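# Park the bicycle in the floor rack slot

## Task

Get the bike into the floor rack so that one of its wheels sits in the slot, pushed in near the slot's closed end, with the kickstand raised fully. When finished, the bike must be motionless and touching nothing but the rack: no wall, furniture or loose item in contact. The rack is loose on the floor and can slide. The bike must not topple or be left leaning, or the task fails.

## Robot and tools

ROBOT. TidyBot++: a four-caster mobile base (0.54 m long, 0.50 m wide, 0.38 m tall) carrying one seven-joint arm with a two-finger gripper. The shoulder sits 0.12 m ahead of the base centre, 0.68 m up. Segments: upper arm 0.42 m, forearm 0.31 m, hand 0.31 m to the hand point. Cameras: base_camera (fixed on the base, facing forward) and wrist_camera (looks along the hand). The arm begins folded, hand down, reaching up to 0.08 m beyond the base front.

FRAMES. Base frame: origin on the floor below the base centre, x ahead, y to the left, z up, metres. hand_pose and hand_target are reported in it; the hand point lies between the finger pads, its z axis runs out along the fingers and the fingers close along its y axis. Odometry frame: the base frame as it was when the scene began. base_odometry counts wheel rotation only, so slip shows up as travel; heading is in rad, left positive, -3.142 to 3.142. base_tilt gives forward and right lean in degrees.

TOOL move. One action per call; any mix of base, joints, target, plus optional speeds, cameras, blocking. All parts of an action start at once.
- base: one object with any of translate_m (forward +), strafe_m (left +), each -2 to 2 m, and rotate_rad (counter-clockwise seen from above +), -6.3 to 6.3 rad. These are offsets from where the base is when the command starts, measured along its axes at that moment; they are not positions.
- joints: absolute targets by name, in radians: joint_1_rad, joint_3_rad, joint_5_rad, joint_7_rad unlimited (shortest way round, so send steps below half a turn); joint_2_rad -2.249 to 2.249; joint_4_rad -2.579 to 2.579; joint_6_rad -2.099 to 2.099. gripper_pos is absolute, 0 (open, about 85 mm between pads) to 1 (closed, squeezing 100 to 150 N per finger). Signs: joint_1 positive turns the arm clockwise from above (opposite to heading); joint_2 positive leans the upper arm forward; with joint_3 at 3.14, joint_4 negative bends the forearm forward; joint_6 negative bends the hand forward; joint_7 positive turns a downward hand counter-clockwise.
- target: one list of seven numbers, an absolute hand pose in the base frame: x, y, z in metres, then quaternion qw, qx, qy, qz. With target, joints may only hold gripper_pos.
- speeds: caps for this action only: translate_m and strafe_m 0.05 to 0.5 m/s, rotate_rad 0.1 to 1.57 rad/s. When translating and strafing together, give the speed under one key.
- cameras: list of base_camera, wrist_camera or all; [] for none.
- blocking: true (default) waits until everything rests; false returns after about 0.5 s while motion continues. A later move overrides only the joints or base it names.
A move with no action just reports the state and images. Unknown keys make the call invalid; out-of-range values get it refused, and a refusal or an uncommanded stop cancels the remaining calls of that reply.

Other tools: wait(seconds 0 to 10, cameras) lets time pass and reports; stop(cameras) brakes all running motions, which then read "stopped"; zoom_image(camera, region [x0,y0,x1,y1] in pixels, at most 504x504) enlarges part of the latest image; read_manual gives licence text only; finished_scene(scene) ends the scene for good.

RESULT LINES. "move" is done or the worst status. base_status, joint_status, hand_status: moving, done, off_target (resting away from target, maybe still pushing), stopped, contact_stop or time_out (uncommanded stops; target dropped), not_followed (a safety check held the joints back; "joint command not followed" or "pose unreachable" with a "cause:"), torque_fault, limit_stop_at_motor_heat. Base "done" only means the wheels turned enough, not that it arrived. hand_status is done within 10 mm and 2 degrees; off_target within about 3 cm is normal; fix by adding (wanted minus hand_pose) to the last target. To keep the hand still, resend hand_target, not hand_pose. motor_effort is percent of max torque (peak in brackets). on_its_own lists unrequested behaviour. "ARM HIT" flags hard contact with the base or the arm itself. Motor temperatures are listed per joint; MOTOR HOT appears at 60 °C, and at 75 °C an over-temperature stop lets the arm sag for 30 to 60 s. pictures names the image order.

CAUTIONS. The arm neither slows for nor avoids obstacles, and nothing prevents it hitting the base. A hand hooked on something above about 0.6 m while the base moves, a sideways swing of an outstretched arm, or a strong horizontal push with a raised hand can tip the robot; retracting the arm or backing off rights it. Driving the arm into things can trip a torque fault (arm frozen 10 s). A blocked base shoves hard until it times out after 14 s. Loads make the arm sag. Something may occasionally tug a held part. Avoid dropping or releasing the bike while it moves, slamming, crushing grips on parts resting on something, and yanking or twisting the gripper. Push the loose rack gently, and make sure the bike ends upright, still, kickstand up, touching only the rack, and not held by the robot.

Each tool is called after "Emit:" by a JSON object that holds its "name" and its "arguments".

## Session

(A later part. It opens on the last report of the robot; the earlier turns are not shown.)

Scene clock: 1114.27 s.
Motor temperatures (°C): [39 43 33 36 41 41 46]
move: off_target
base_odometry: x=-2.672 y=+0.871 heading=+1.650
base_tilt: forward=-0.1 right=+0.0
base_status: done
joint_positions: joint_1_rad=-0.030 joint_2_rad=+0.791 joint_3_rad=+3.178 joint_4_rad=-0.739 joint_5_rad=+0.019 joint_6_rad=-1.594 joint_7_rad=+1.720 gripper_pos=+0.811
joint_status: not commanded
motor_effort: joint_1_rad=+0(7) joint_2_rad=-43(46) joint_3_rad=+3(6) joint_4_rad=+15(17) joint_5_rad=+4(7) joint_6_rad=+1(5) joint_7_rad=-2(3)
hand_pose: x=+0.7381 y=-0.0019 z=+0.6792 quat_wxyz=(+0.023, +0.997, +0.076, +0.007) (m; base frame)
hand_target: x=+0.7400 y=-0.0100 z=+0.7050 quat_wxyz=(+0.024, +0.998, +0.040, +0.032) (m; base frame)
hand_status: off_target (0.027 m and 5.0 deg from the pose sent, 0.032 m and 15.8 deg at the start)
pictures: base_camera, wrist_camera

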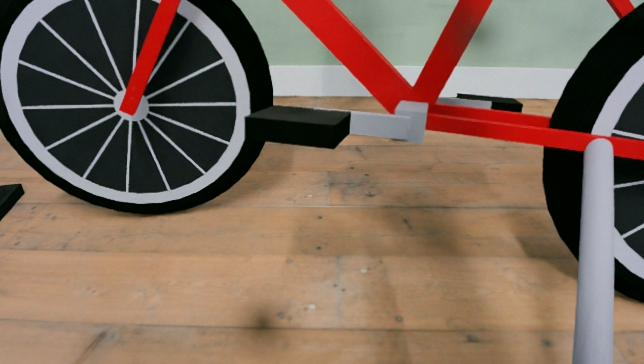

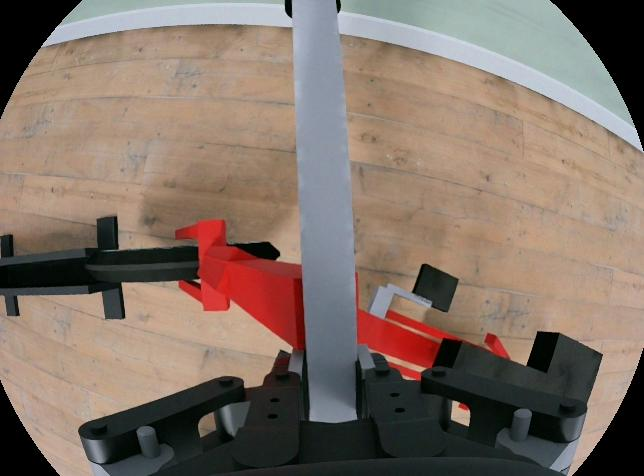

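Emit:
{"name": "move", "arguments": {"base": {"translate_m":-0.009,"strafe_m":0.056,"rotate_rad":0.05}, "speeds": {"translate_m":0.05,"rotate_rad":0.1}, "target": [0.74,-0.01,0.705,0.0243,0.9985,0.06,0.0312]}}

Emit:
{"name": "zoom_image", "arguments": {"camera": "wrist_camera", "region": [0, 200, 200, 350]}}

Scene clock: 1124.20 s.
Motor temperatures (°C): [39 43 33 36 41 41 46]
move: off_target
base_odometry: x=-2.727 y=+0.857 heading=+1.701
base_tilt: forward=-0.1 right=+0.1
base_status: done
joint_positions: joint_1_rad=-0.025 joint_2_rad=+0.790 joint_3_rad=+3.175 joint_4_rad=-0.739 joint_5_rad=+0.019 joint_6_rad=-1.594 joint_7_rad=+1.721 gripper_pos=+0.811
joint_status: not commanded
motor_effort: joint_1_rad=+0(8) joint_2_rad=-44(45) joint_3_rad=+3(5) joint_4_rad=+16(17) joint_5_rad=+3(6) joint_6_rad=-1(3) joint_7_rad=-1(2)
hand_pose: x=+0.7381 y=-0.0033 z=+0.6801 quat_wxyz=(+0.022, +0.997, +0.076, +0.008) (m; base frame)
hand_target: x=+0.7400 y=-0.0100 z=+0.7050 quat_wxyz=(+0.024, +0.997, +0.060, +0.031) (m; base frame)
hand_status: off_target (0.026 m and 3.2 deg from the pose sent, 0.027 m and 3.3 deg at the start)
pictures: base_camera, wrist_camera

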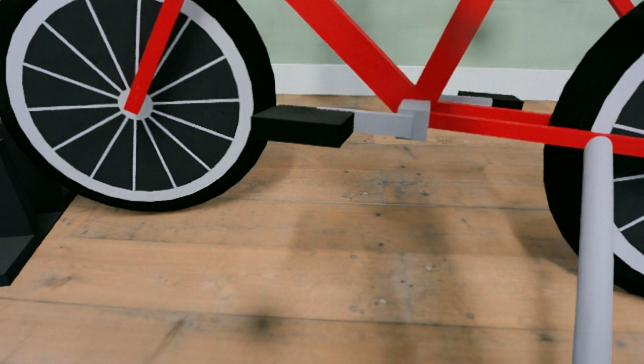

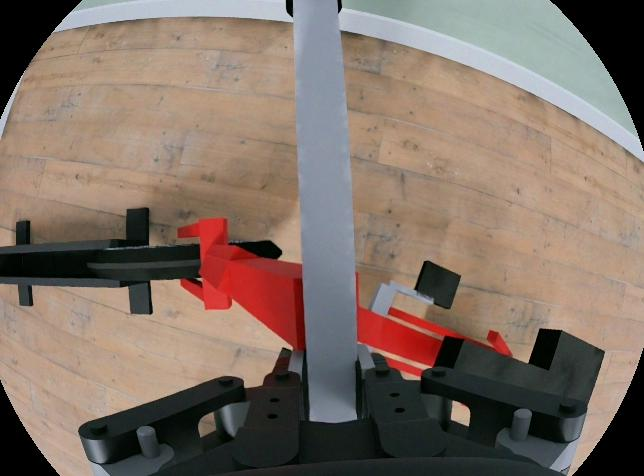

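Scaled by 2.520.

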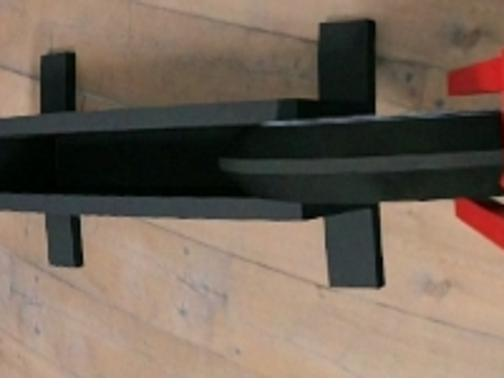

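Emit:
{"name": "move", "arguments": {"base": {"translate_m":-0.008,"strafe_m":0.073,"rotate_rad":0.059}, "speeds": {"translate_m":0.05,"rotate_rad":0.1}, "target": [0.74,-0.01,0.705,0.023,0.9995,0.017,0.0322]}}

Emit:
{"name": "zoom_image", "arguments": {"camera": "wrist_camera", "region": [0, 200, 200, 350]}}

Scene clock: 1135.97 s.
Motor temperatures (°C): [39 43 33 36 41 41 46]
move: off_target
base_odometry: x=-2.798 y=+0.840 heading=+1.761
base_tilt: forward=+0.0 right=+0.0
base_status: done
joint_positions: joint_1_rad=-0.028 joint_2_rad=+0.787 joint_3_rad=+3.185 joint_4_rad=-0.739 joint_5_rad=+0.017 joint_6_rad=-1.594 joint_7_rad=+1.669 gripper_pos=+0.811
joint_status: not commanded
motor_effort: joint_1_rad=-1(8) joint_2_rad=-44(46) joint_3_rad=+2(6) joint_4_rad=+15(18) joint_5_rad=+3(6) joint_6_rad=+1(4) joint_7_rad=-1(3)
hand_pose: x=+0.7381 y=-0.0059 z=+0.6819 quat_wxyz=(+0.025, +0.999, +0.047, +0.010) (m; base frame)
hand_target: x=+0.7400 y=-0.0100 z=+0.7050 quat_wxyz=(+0.023, +0.999, +0.017, +0.032) (m; base frame)
hand_status: off_target (0.024 m and 4.3 deg from the pose sent, 0.026 m and 7.3 deg at the start)
pictures: base_camera, wrist_camera

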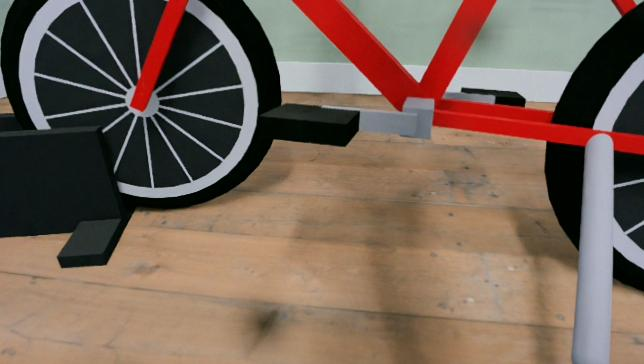

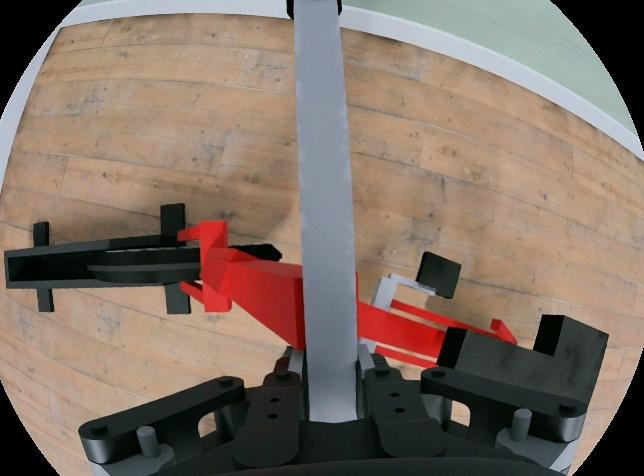

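Scaled by 2.520.

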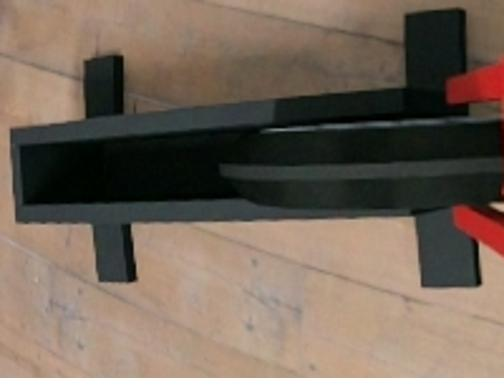

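Emit:
{"name": "move", "arguments": {"base": {"translate_m":-0.001,"strafe_m":0.083,"rotate_rad":0.049}, "speeds": {"translate_m":0.05,"rotate_rad":0.1}, "target": [0.74,-0.01,0.705,0.0218,0.9993,-0.018,0.033]}}

Emit:
{"name": "zoom_image", "arguments": {"camera": "wrist_camera", "region": [0, 200, 200, 350]}}

Scene clock: 1145.87 s.
Motor temperatures (°C): [39 43 33 36 41 41 46]
move: off_target
base_odometry: x=-2.880 y=+0.823 heading=+1.811
base_tilt: forward=+0.0 right=+0.0
base_status: done
joint_positions: joint_1_rad=-0.022 joint_2_rad=+0.780 joint_3_rad=+3.201 joint_4_rad=-0.739 joint_5_rad=+0.017 joint_6_rad=-1.594 joint_7_rad=+1.616 gripper_pos=+0.811
joint_status: not commanded
motor_effort: joint_1_rad=-1(8) joint_2_rad=-42(44) joint_3_rad=+4(5) joint_4_rad=+16(17) joint_5_rad=+4(6) joint_6_rad=+1(5) joint_7_rad=-2(3)
hand_pose: x=+0.7381 y=-0.0165 z=+0.6861 quat_wxyz=(+0.030, +0.999, +0.012, +0.014) (m; base frame)
hand_target: x=+0.7400 y=-0.0100 z=+0.7050 quat_wxyz=(+0.022, +0.999, -0.018, +0.033) (m; base frame)
hand_status: off_target (0.020 m and 4.2 deg from the pose sent, 0.024 m and 7.9 deg at the start)
pictures: base_camera, wrist_camera

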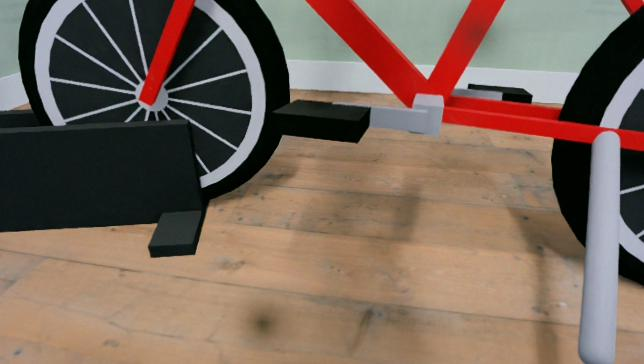

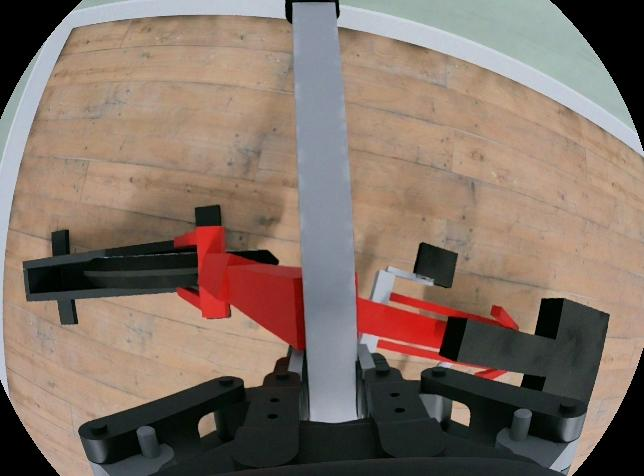

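Scaled by 2.520.

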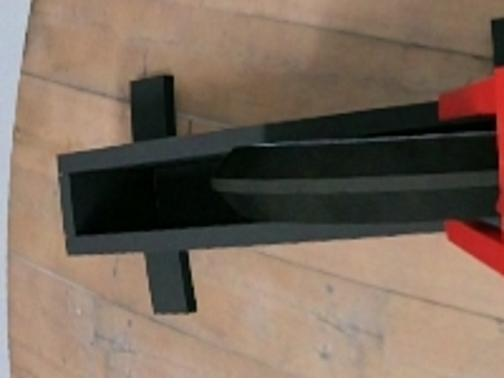

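Emit:
{"name": "move", "arguments": {"base": {"translate_m":-0.002,"strafe_m":0.075,"rotate_rad":0.049}, "speeds": {"translate_m":0.05,"rotate_rad":0.1}, "target": [0.74,-0.01,0.705,0.022,0.9995,-0.008,0.0328]}}

Emit:
{"name": "zoom_image", "arguments": {"camera": "wrist_camera", "region": [0, 200, 200, 350]}}

Scene clock: 1171.00 s.
Motor temperatures (°C): [39 43 33 36 41 41 46]
move: off_target
base_odometry: x=-2.952 y=+0.803 heading=+1.861
base_tilt: forward=+0.0 right=+0.1
base_status: done
joint_positions: joint_1_rad=-0.030 joint_2_rad=+0.779 joint_3_rad=+3.196 joint_4_rad=-0.739 joint_5_rad=+0.012 joint_6_rad=-1.594 joint_7_rad=+1.616 gripper_pos=+0.811
joint_status: not commanded
motor_effort: joint_1_rad=+0(10) joint_2_rad=-43(43) joint_3_rad=+3(6) joint_4_rad=+15(18) joint_5_rad=+4(6) joint_6_rad=+0(6) joint_7_rad=+0(3)
hand_pose: x=+0.7382 y=-0.0079 z=+0.6866 quat_wxyz=(+0.026, +0.999, +0.018, +0.014) (m; base frame)
hand_target: x=+0.7400 y=-0.0100 z=+0.7050 quat_wxyz=(+0.022, +0.999, -0.008, +0.033) (m; base frame)
hand_status: off_target (0.019 m and 3.7 deg from the pose sent, 0.020 m and 3.3 deg at the start)
pictures: base_camera, wrist_camera

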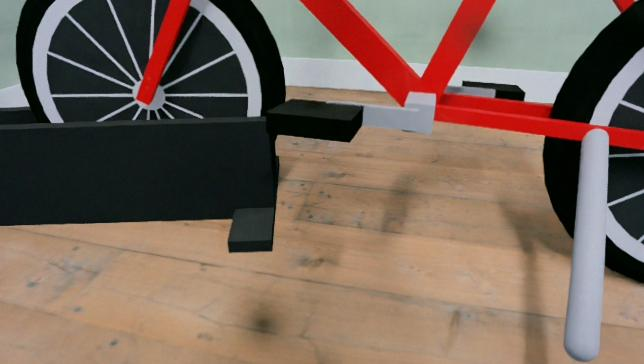

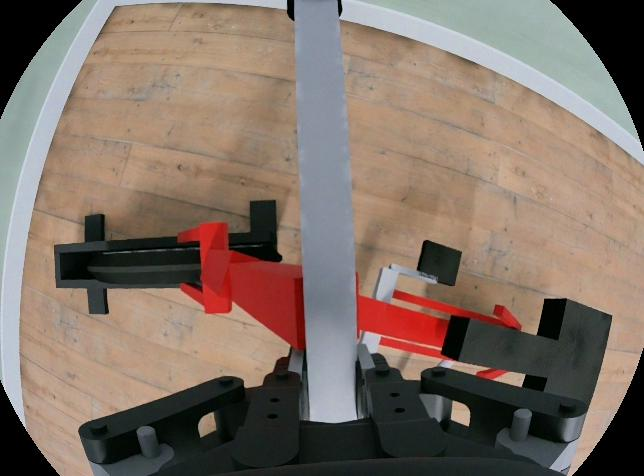

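Scaled by 2.520.

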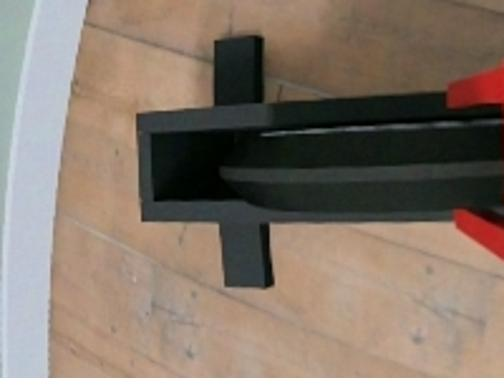

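Emit:
{"name": "move", "arguments": {"base": {"translate_m":0.001,"strafe_m":0.055,"rotate_rad":0.024}, "speeds": {"translate_m":0.05,"rotate_rad":0.1}, "target": [0.74,-0.01,0.705,0.022,0.9995,-0.012,0.0329]}}

Emit:
{"name": "zoom_image", "arguments": {"camera": "wrist_camera", "region": [0, 200, 200, 350]}}

Scene clock: 1183.20 s.
Motor temperatures (°C): [39 43 33 36 41 41 46]
move: off_target
base_odometry: x=-3.005 y=+0.788 heading=+1.886
base_tilt: forward=-0.1 right=+0.1
base_status: done
joint_positions: joint_1_rad=-0.031 joint_2_rad=+0.779 joint_3_rad=+3.200 joint_4_rad=-0.739 joint_5_rad=+0.012 joint_6_rad=-1.594 joint_7_rad=+1.616 gripper_pos=+0.811
joint_status: not commanded
motor_effort: joint_1_rad=-1(8) joint_2_rad=-43(43) joint_3_rad=+3(5) joint_4_rad=+15(17) joint_5_rad=+4(6) joint_6_rad=+0(3) joint_7_rad=+0(0)
hand_pose: x=+0.7382 y=-0.0089 z=+0.6869 quat_wxyz=(+0.027, +0.999, +0.017, +0.015) (m; base frame)
hand_target: x=+0.7400 y=-0.0100 z=+0.7050 quat_wxyz=(+0.022, +0.999, -0.012, +0.033) (m; base frame)
hand_status: off_target (0.018 m and 4.0 deg from the pose sent, 0.019 m and 4.1 deg at the start)
pictures: base_camera, wrist_camera

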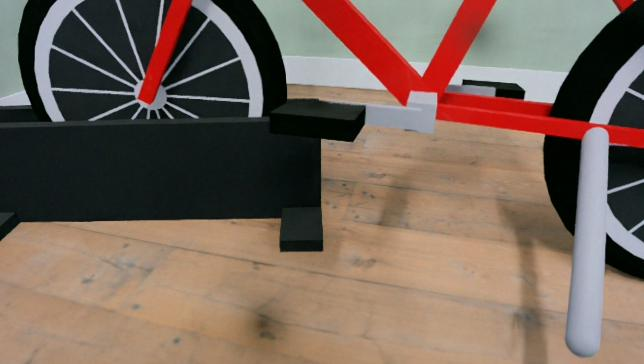

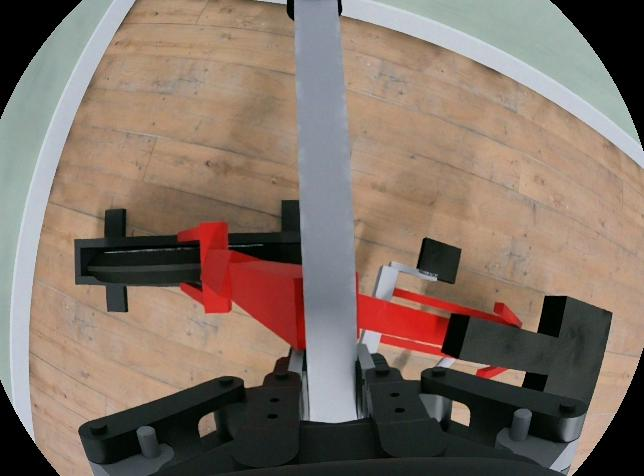

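Scaled by 2.520.

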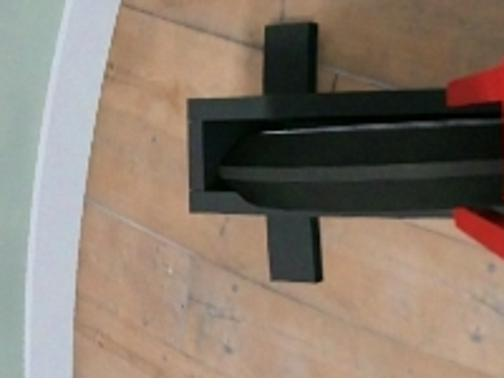

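Emit:
{"name": "move", "arguments": {"base": {"strafe_m":0.022}, "speeds": {"strafe_m":0.05}}}

Emit:
{"name": "zoom_image", "arguments": {"camera": "wrist_camera", "region": [0, 200, 200, 350]}}

Scene clock: 1189.33 s.
Motor temperatures (°C): [39 43 33 36 41 41 46]
move: done
base_odometry: x=-3.026 y=+0.782 heading=+1.886
base_tilt: forward=-0.1 right=+0.0
base_status: done
joint_positions: joint_1_rad=-0.031 joint_2_rad=+0.779 joint_3_rad=+3.199 joint_4_rad=-0.739 joint_5_rad=+0.012 joint_6_rad=-1.594 joint_7_rad=+1.616 gripper_pos=+0.811
joint_status: not commanded
motor_effort: joint_1_rad=-2(5) joint_2_rad=-43(44) joint_3_rad=+3(5) joint_4_rad=+16(17) joint_5_rad=+3(5) joint_6_rad=+0(2) joint_7_rad=+0(1)
hand_pose: x=+0.7382 y=-0.0081 z=+0.6872 quat_wxyz=(+0.027, +0.999, +0.018, +0.015) (m; base frame)
hand_target: x=+0.7400 y=-0.0100 z=+0.7050 quat_wxyz=(+0.022, +0.999, -0.012, +0.033) (m; base frame)
hand_status: not commanded
pictures: base_camera, wrist_camera

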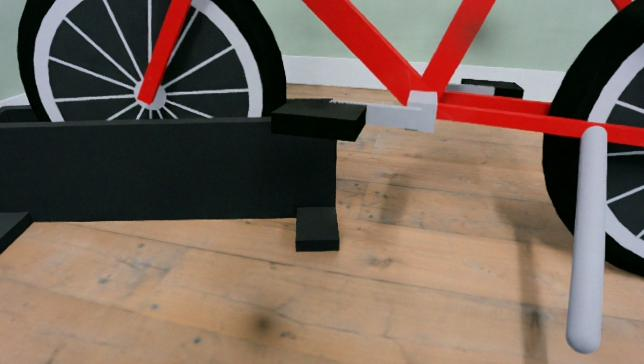

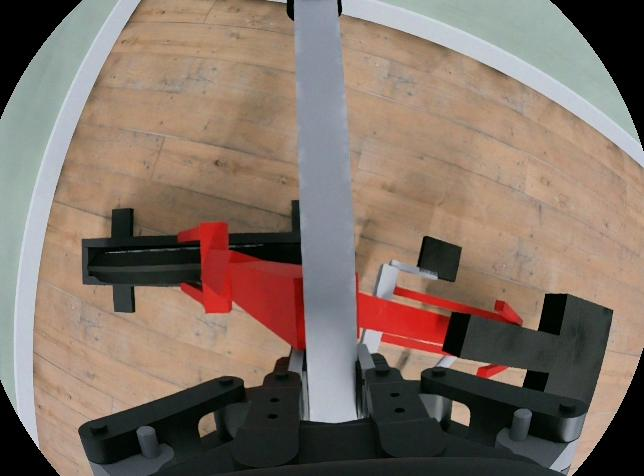

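Scaled by 2.520.

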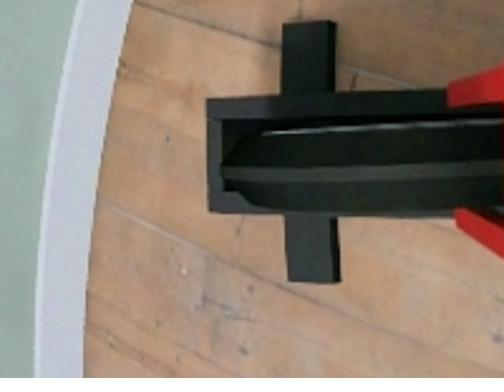

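Emit:
{"name": "move", "arguments": {"base": {"translate_m":-0.03}, "speeds": {"translate_m":0.05}}}

Emit:
{"name": "zoom_image", "arguments": {"camera": "base_camera", "region": [400, 100, 644, 364]}}

Scene clock: 1197.77 s.
Motor temperatures (°C): [39 43 33 36 41 41 46]
move: done
base_odometry: x=-3.017 y=+0.753 heading=+1.886
base_tilt: forward=-0.1 right=+0.0
base_status: done
joint_positions: joint_1_rad=-0.029 joint_2_rad=+0.778 joint_3_rad=+3.199 joint_4_rad=-0.739 joint_5_rad=+0.012 joint_6_rad=-1.594 joint_7_rad=+1.616 gripper_pos=+0.811
joint_status: not commanded
motor_effort: joint_1_rad=-1(3) joint_2_rad=-42(44) joint_3_rad=+2(5) joint_4_rad=+14(17) joint_5_rad=+2(6) joint_6_rad=-3(4) joint_7_rad=+1(1)
hand_pose: x=+0.7382 y=-0.0093 z=+0.6877 quat_wxyz=(+0.027, +0.999, +0.017, +0.015) (m; base frame)
hand_target: x=+0.7400 y=-0.0100 z=+0.7050 quat_wxyz=(+0.022, +0.999, -0.012, +0.033) (m; base frame)
hand_status: not commanded
pictures: base_camera, wrist_camera

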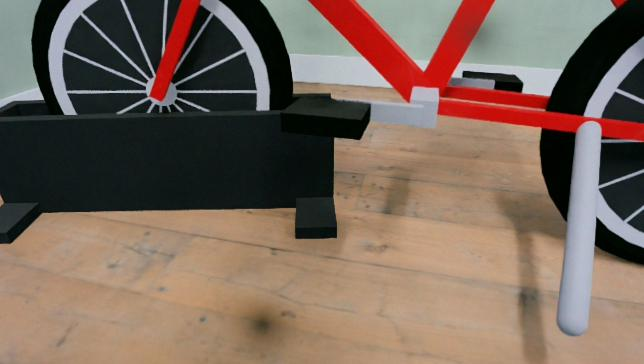

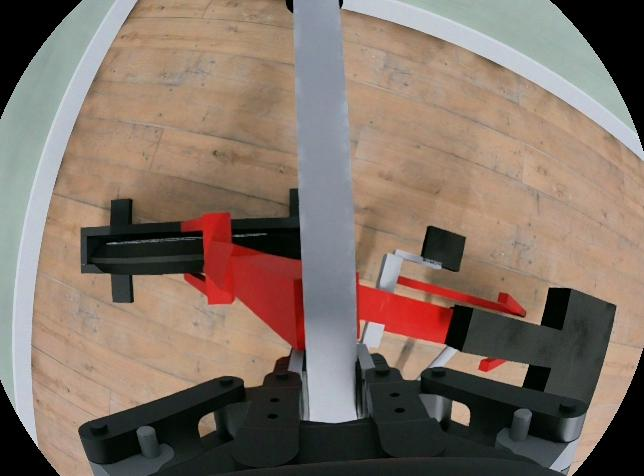

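Scaled by 1.909.

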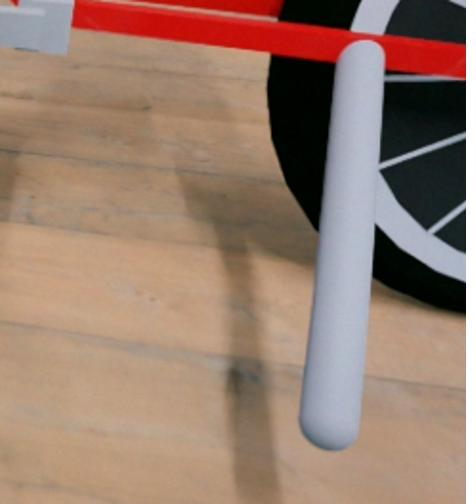

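Emit:
{"name": "move", "arguments": {"base": {"translate_m":-0.03}, "speeds": {"translate_m":0.05}}}

Emit:
{"name": "zoom_image", "arguments": {"camera": "base_camera", "region": [400, 100, 644, 364]}}

Emit:
{"name": "zoom_image", "arguments": {"camera": "wrist_camera", "region": [50, 170, 310, 330]}}

Scene clock: 1204.17 s.
Motor temperatures (°C): [39 43 33 36 41 41 46]
move: done
base_odometry: x=-3.008 y=+0.724 heading=+1.886
base_tilt: forward=+0.0 right=+0.0
base_status: done
joint_positions: joint_1_rad=-0.032 joint_2_rad=+0.778 joint_3_rad=+3.199 joint_4_rad=-0.738 joint_5_rad=+0.012 joint_6_rad=-1.578 joint_7_rad=+1.608 gripper_pos=+0.811
joint_status: not commanded
motor_effort: joint_1_rad=+1(3) joint_2_rad=-45(48) joint_3_rad=+3(4) joint_4_rad=+13(17) joint_5_rad=+4(6) joint_6_rad=-8(10) joint_7_rad=+4(4)
hand_pose: x=+0.7435 y=-0.0075 z=+0.6877 quat_wxyz=(+0.027, +0.999, +0.015, +0.024) (m; base frame)
hand_target: x=+0.7400 y=-0.0100 z=+0.7050 quat_wxyz=(+0.022, +0.999, -0.012, +0.033) (m; base frame)
hand_status: not commanded
pictures: base_camera, wrist_camera

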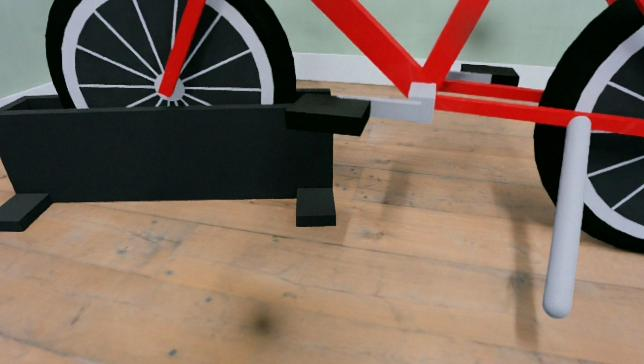

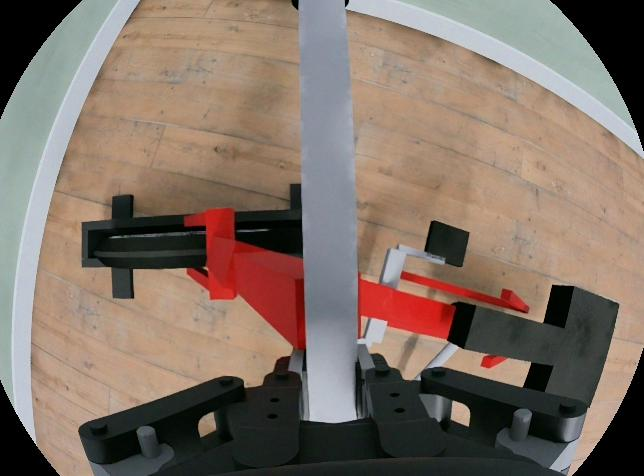

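Scaled by 1.909.

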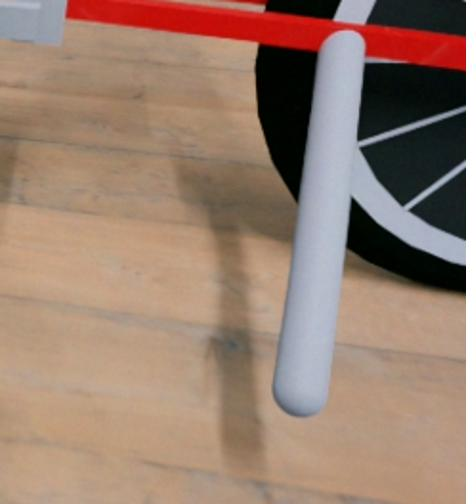

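Scaled by 1.938.

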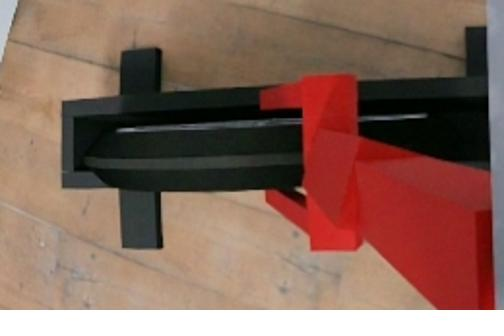

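Emit:
{"name": "move", "arguments": {"joints": {"gripper_pos":0.0}}}

Emit:
{"name": "wait", "arguments": {"seconds": 1}}

Scene clock: 1209.50 s.
Motor temperatures (°C): [39 43 33 36 41 41 46]
move: done
base_odometry: x=-3.008 y=+0.724 heading=+1.886
base_tilt: forward=-0.1 right=+0.0
base_status: not commanded
joint_positions: joint_1_rad=-0.020 joint_2_rad=+0.770 joint_3_rad=+3.201 joint_4_rad=-0.738 joint_5_rad=+0.012 joint_6_rad=-1.580 joint_7_rad=+1.608 gripper_pos=+0.000
joint_status: all done
motor_effort: joint_1_rad=-4(6) joint_2_rad=-40(47) joint_3_rad=-1(4) joint_4_rad=+14(16) joint_5_rad=-2(5) joint_6_rad=-1(8) joint_7_rad=+0(4)
hand_pose: x=+0.7426 y=-0.0165 z=+0.6931 quat_wxyz=(+0.028, +0.999, +0.008, +0.026) (m; base frame)
hand_target: x=+0.7400 y=-0.0100 z=+0.7050 quat_wxyz=(+0.022, +0.999, -0.012, +0.033) (m; base frame)
hand_status: not commanded
pictures: base_camera, wrist_camera

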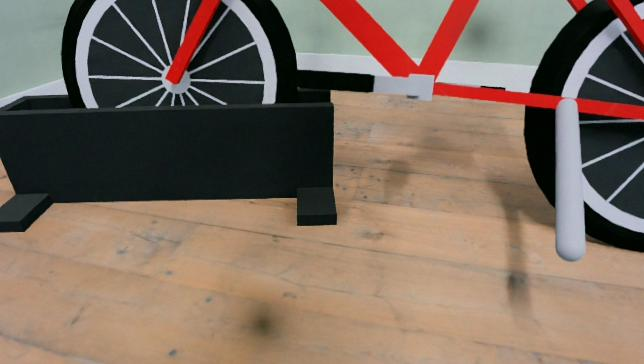

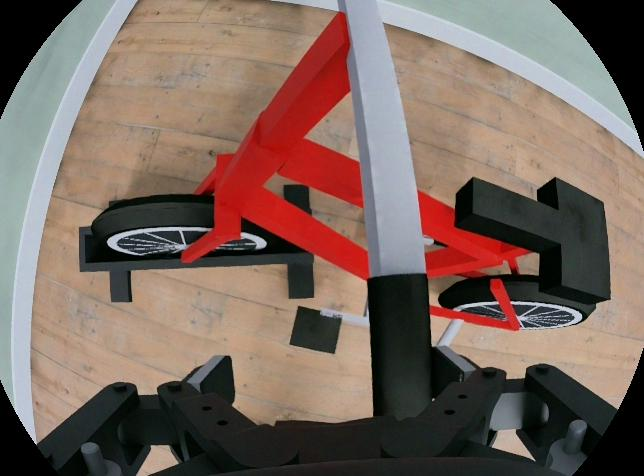

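Scene clock: 1210.50 s.
Motor temperatures (°C): [39 43 33 36 41 41 46]
base_odometry: x=-3.008 y=+0.724 heading=+1.886
base_tilt: forward=+0.0 right=+0.0
base_status: not commanded
joint_positions: joint_1_rad=-0.020 joint_2_rad=+0.770 joint_3_rad=+3.201 joint_4_rad=-0.738 joint_5_rad=+0.012 joint_6_rad=-1.580 joint_7_rad=+1.608 gripper_pos=+0.000
joint_status: all done
motor_effort: joint_1_rad=-4(6) joint_2_rad=-41(47) joint_3_rad=+0(4) joint_4_rad=+13(16) joint_5_rad=-2(5) joint_6_rad=-1(8) joint_7_rad=+0(4)
hand_pose: x=+0.7426 y=-0.0165 z=+0.6931 quat_wxyz=(+0.028, +0.999, +0.008, +0.026) (m; base frame)
hand_target: x=+0.7400 y=-0.0100 z=+0.7050 quat_wxyz=(+0.022, +0.999, -0.012, +0.033) (m; base frame)
hand_status: not commanded
wait: 1.00 s; at rest by 0.27 s
pictures: base_camera, wrist_camera

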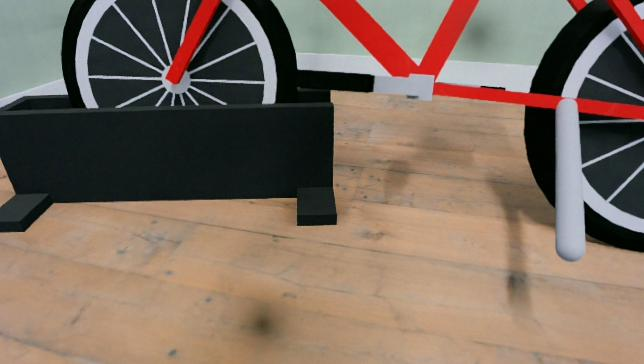

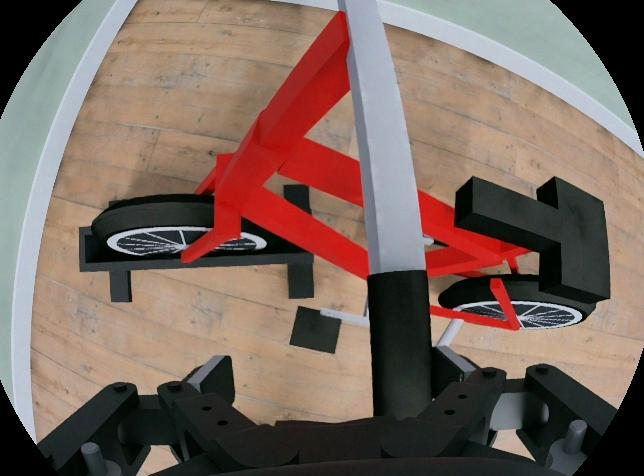

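Emit:
{"name": "move", "arguments": {"target": [0.74, -0.01, 0.745, 0.022, 0.9995, -0.012, 0.0329]}}

Scene clock: 1217.27 s.
Motor temperatures (°C): [39 43 33 36 41 41 46]
move: off_target
base_odometry: x=-3.008 y=+0.724 heading=+1.886
base_tilt: forward=-0.1 right=+0.0
base_status: not commanded
joint_positions: joint_1_rad=-0.022 joint_2_rad=+0.777 joint_3_rad=+3.201 joint_4_rad=-0.581 joint_5_rad=+0.012 joint_6_rad=-1.666 joint_7_rad=+1.608 gripper_pos=+0.000
joint_status: not commanded
motor_effort: joint_1_rad=+0(5) joint_2_rad=-41(45) joint_3_rad=+1(3) joint_4_rad=+15(18) joint_5_rad=+1(2) joint_6_rad=+1(2) joint_7_rad=+0(0)
hand_pose: x=+0.7580 y=-0.0135 z=+0.7392 quat_wxyz=(+0.029, +0.998, +0.009, +0.058) (m; base frame)
hand_target: x=+0.7399 y=-0.0100 z=+0.7450 quat_wxyz=(+0.022, +0.999, -0.012, +0.033) (m; base frame)
hand_status: off_target (0.019 m and 3.8 deg from the pose sent, 0.052 m and 2.5 deg at the start)
pictures: base_camera, wrist_camera

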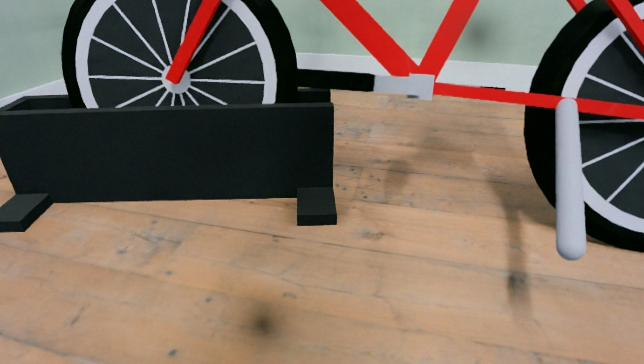

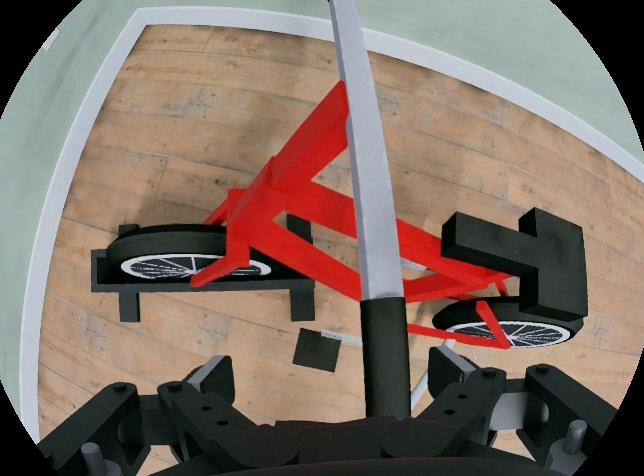

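Emit:
{"name": "move", "arguments": {"target": [0.70, -0.01, 0.81, 0.022, 0.9995, -0.012, 0.0329]}}

Emit:
{"name": "move", "arguments": {"base": {"translate_m":-0.25}, "speeds": {"translate_m":0.2}}}

Scene clock: 1221.87 s.
Motor temperatures (°C): [39 43 33 36 41 41 46]
move: off_target
base_odometry: x=-3.008 y=+0.724 heading=+1.886
base_tilt: forward=+0.0 right=+0.0
base_status: not commanded
joint_positions: joint_1_rad=-0.022 joint_2_rad=+0.697 joint_3_rad=+3.201 joint_4_rad=-0.531 joint_5_rad=+0.012 joint_6_rad=-1.800 joint_7_rad=+1.608 gripper_pos=+0.000
joint_status: not commanded
motor_effort: joint_1_rad=-1(1) joint_2_rad=-38(44) joint_3_rad=+2(2) joint_4_rad=+15(17) joint_5_rad=+1(1) joint_6_rad=+2(2) joint_7_rad=+0(0)
hand_pose: x=+0.7207 y=-0.0124 z=+0.8006 quat_wxyz=(+0.027, +0.998, +0.006, +0.056) (m; base frame)
hand_target: x=+0.7000 y=-0.0100 z=+0.8100 quat_wxyz=(+0.022, +0.999, -0.012, +0.033) (m; base frame)
hand_status: off_target (0.023 m and 3.4 deg from the pose sent, 0.092 m and 3.8 deg at the start)
pictures: base_camera, wrist_camera

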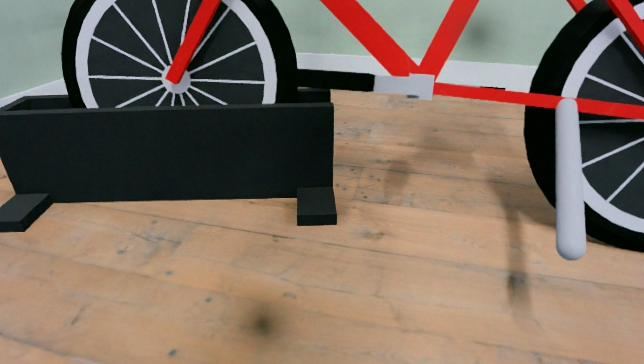

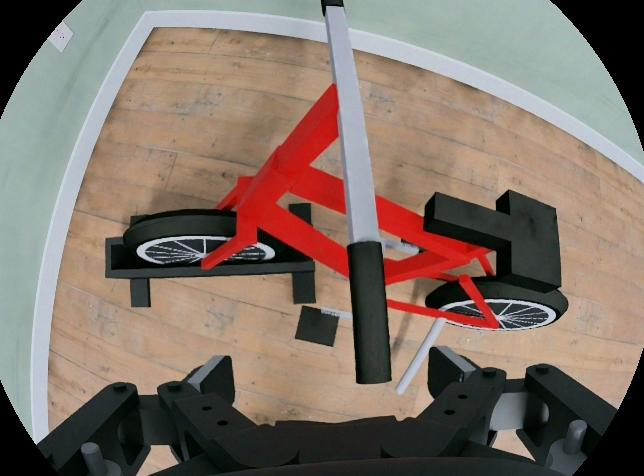

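Scene clock: 1223.87 s.
Motor temperatures (°C): [39 43 33 36 41 41 46]
move: done
base_odometry: x=-2.931 y=+0.487 heading=+1.887
base_tilt: forward=-0.1 right=+0.1
base_status: done
joint_positions: joint_1_rad=-0.022 joint_2_rad=+0.697 joint_3_rad=+3.201 joint_4_rad=-0.531 joint_5_rad=+0.012 joint_6_rad=-1.806 joint_7_rad=+1.608 gripper_pos=+0.000
joint_status: not commanded
motor_effort: joint_1_rad=-1(2) joint_2_rad=-39(42) joint_3_rad=+2(3) joint_4_rad=+14(16) joint_5_rad=+1(1) joint_6_rad=+1(2) joint_7_rad=+0(0)
hand_pose: x=+0.7190 y=-0.0123 z=+0.8005 quat_wxyz=(+0.027, +0.998, +0.006, +0.053) (m; base frame)
hand_target: x=+0.7000 y=-0.0100 z=+0.8100 quat_wxyz=(+0.022, +0.999, -0.012, +0.033) (m; base frame)
hand_status: not commanded
pictures: base_camera, wrist_camera

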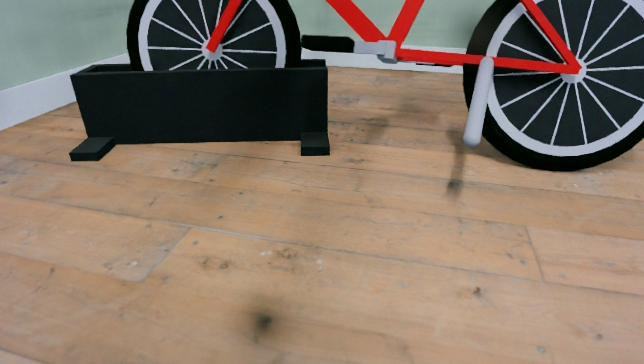

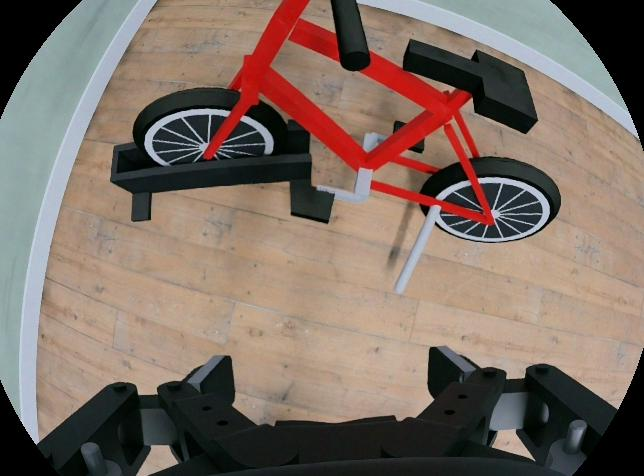

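Emit:
{"name": "wait", "arguments": {"seconds": 0.5}}

Emit:
{"name": "zoom_image", "arguments": {"camera": "wrist_camera", "region": [340, 180, 480, 320]}}

Emit:
{"name": "zoom_image", "arguments": {"camera": "base_camera", "region": [420, 20, 600, 200]}}

Scene clock: 1241.50 s.
Motor temperatures (°C): [39 43 33 36 41 41 46]
base_odometry: x=-2.931 y=+0.487 heading=+1.887
base_tilt: forward=+0.0 right=+0.0
base_status: done
joint_positions: joint_1_rad=-0.022 joint_2_rad=+0.697 joint_3_rad=+3.201 joint_4_rad=-0.531 joint_5_rad=+0.012 joint_6_rad=-1.806 joint_7_rad=+1.608 gripper_pos=+0.000
joint_status: not commanded
motor_effort: joint_1_rad=-1(2) joint_2_rad=-38(42) joint_3_rad=+2(3) joint_4_rad=+14(16) joint_5_rad=+1(1) joint_6_rad=+2(2) joint_7_rad=+0(0)
hand_pose: x=+0.7190 y=-0.0123 z=+0.8005 quat_wxyz=(+0.027, +0.998, +0.006, +0.053) (m; base frame)
hand_target: x=+0.7000 y=-0.0100 z=+0.8100 quat_wxyz=(+0.022, +0.999, -0.012, +0.033) (m; base frame)
hand_status: not commanded
wait: 0.50 s; at rest from the start
pictures: base_camera, wrist_camera

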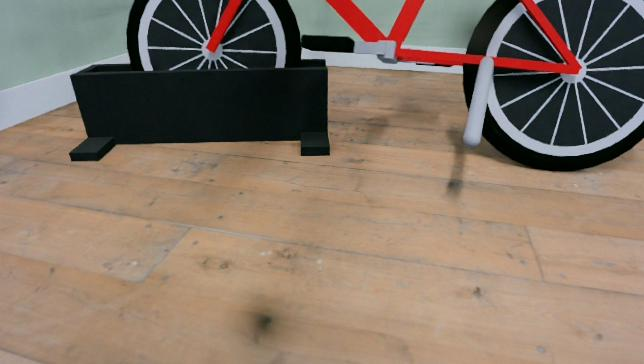

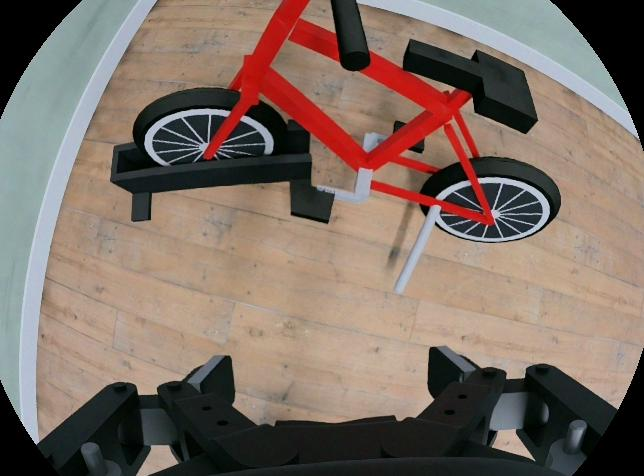

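Scaled by 3.600.

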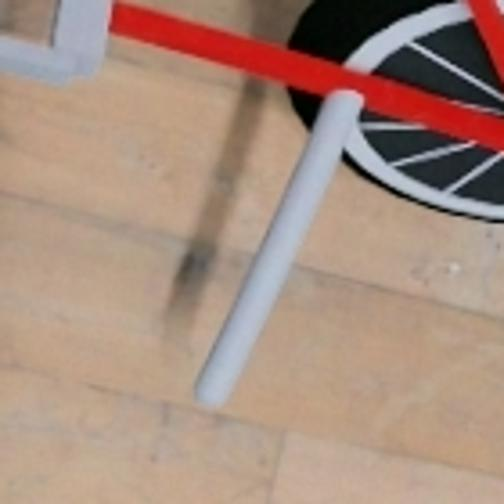

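Scaled by 2.800.

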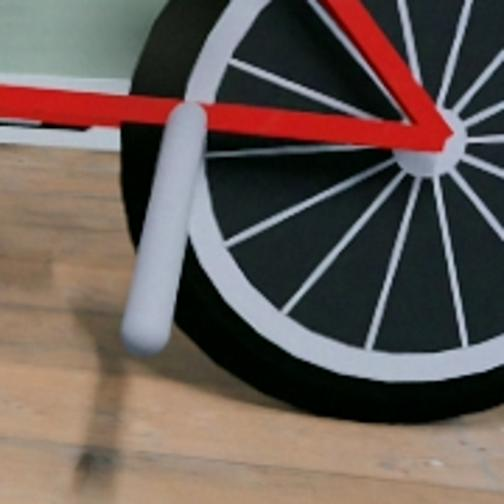

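Emit:
{"name": "move", "arguments": {"base": {"strafe_m":-0.24}, "speeds": {"strafe_m":0.2}}}

Emit:
{"name": "zoom_image", "arguments": {"camera": "base_camera", "region": [220, 0, 420, 200]}}

Emit:
{"name": "zoom_image", "arguments": {"camera": "wrist_camera", "region": [200, 100, 440, 340]}}

Scene clock: 1265.33 s.
Motor temperatures (°C): [39 43 33 36 41 41 46]
move: done
base_odometry: x=-2.702 y=+0.561 heading=+1.886
base_tilt: forward=+0.0 right=+0.0
base_status: done
joint_positions: joint_1_rad=-0.021 joint_2_rad=+0.697 joint_3_rad=+3.201 joint_4_rad=-0.531 joint_5_rad=+0.012 joint_6_rad=-1.806 joint_7_rad=+1.608 gripper_pos=+0.000
joint_status: not commanded
motor_effort: joint_1_rad=-1(4) joint_2_rad=-38(39) joint_3_rad=+2(3) joint_4_rad=+15(16) joint_5_rad=+1(2) joint_6_rad=+1(2) joint_7_rad=+0(0)
hand_pose: x=+0.7190 y=-0.0128 z=+0.8005 quat_wxyz=(+0.027, +0.998, +0.006, +0.053) (m; base frame)
hand_target: x=+0.7000 y=-0.0100 z=+0.8100 quat_wxyz=(+0.022, +0.999, -0.012, +0.033) (m; base frame)
hand_status: not commanded
pictures: base_camera, wrist_camera

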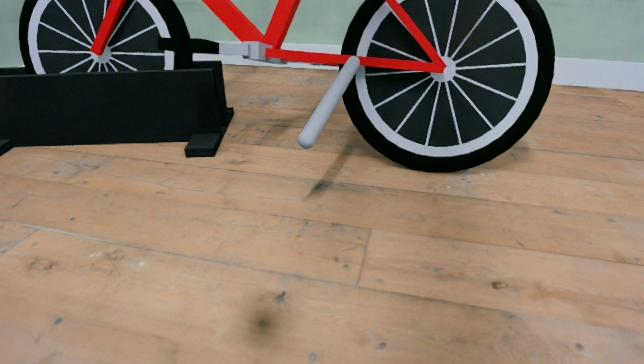

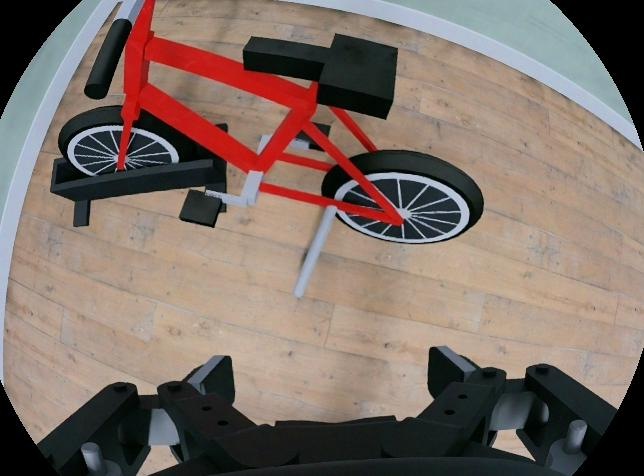

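Scaled by 2.520.

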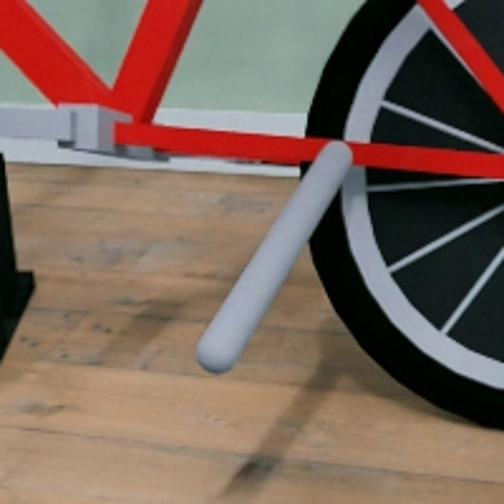

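Scaled by 2.100.

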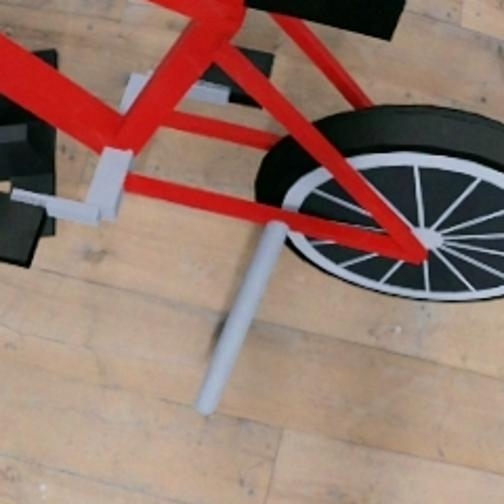

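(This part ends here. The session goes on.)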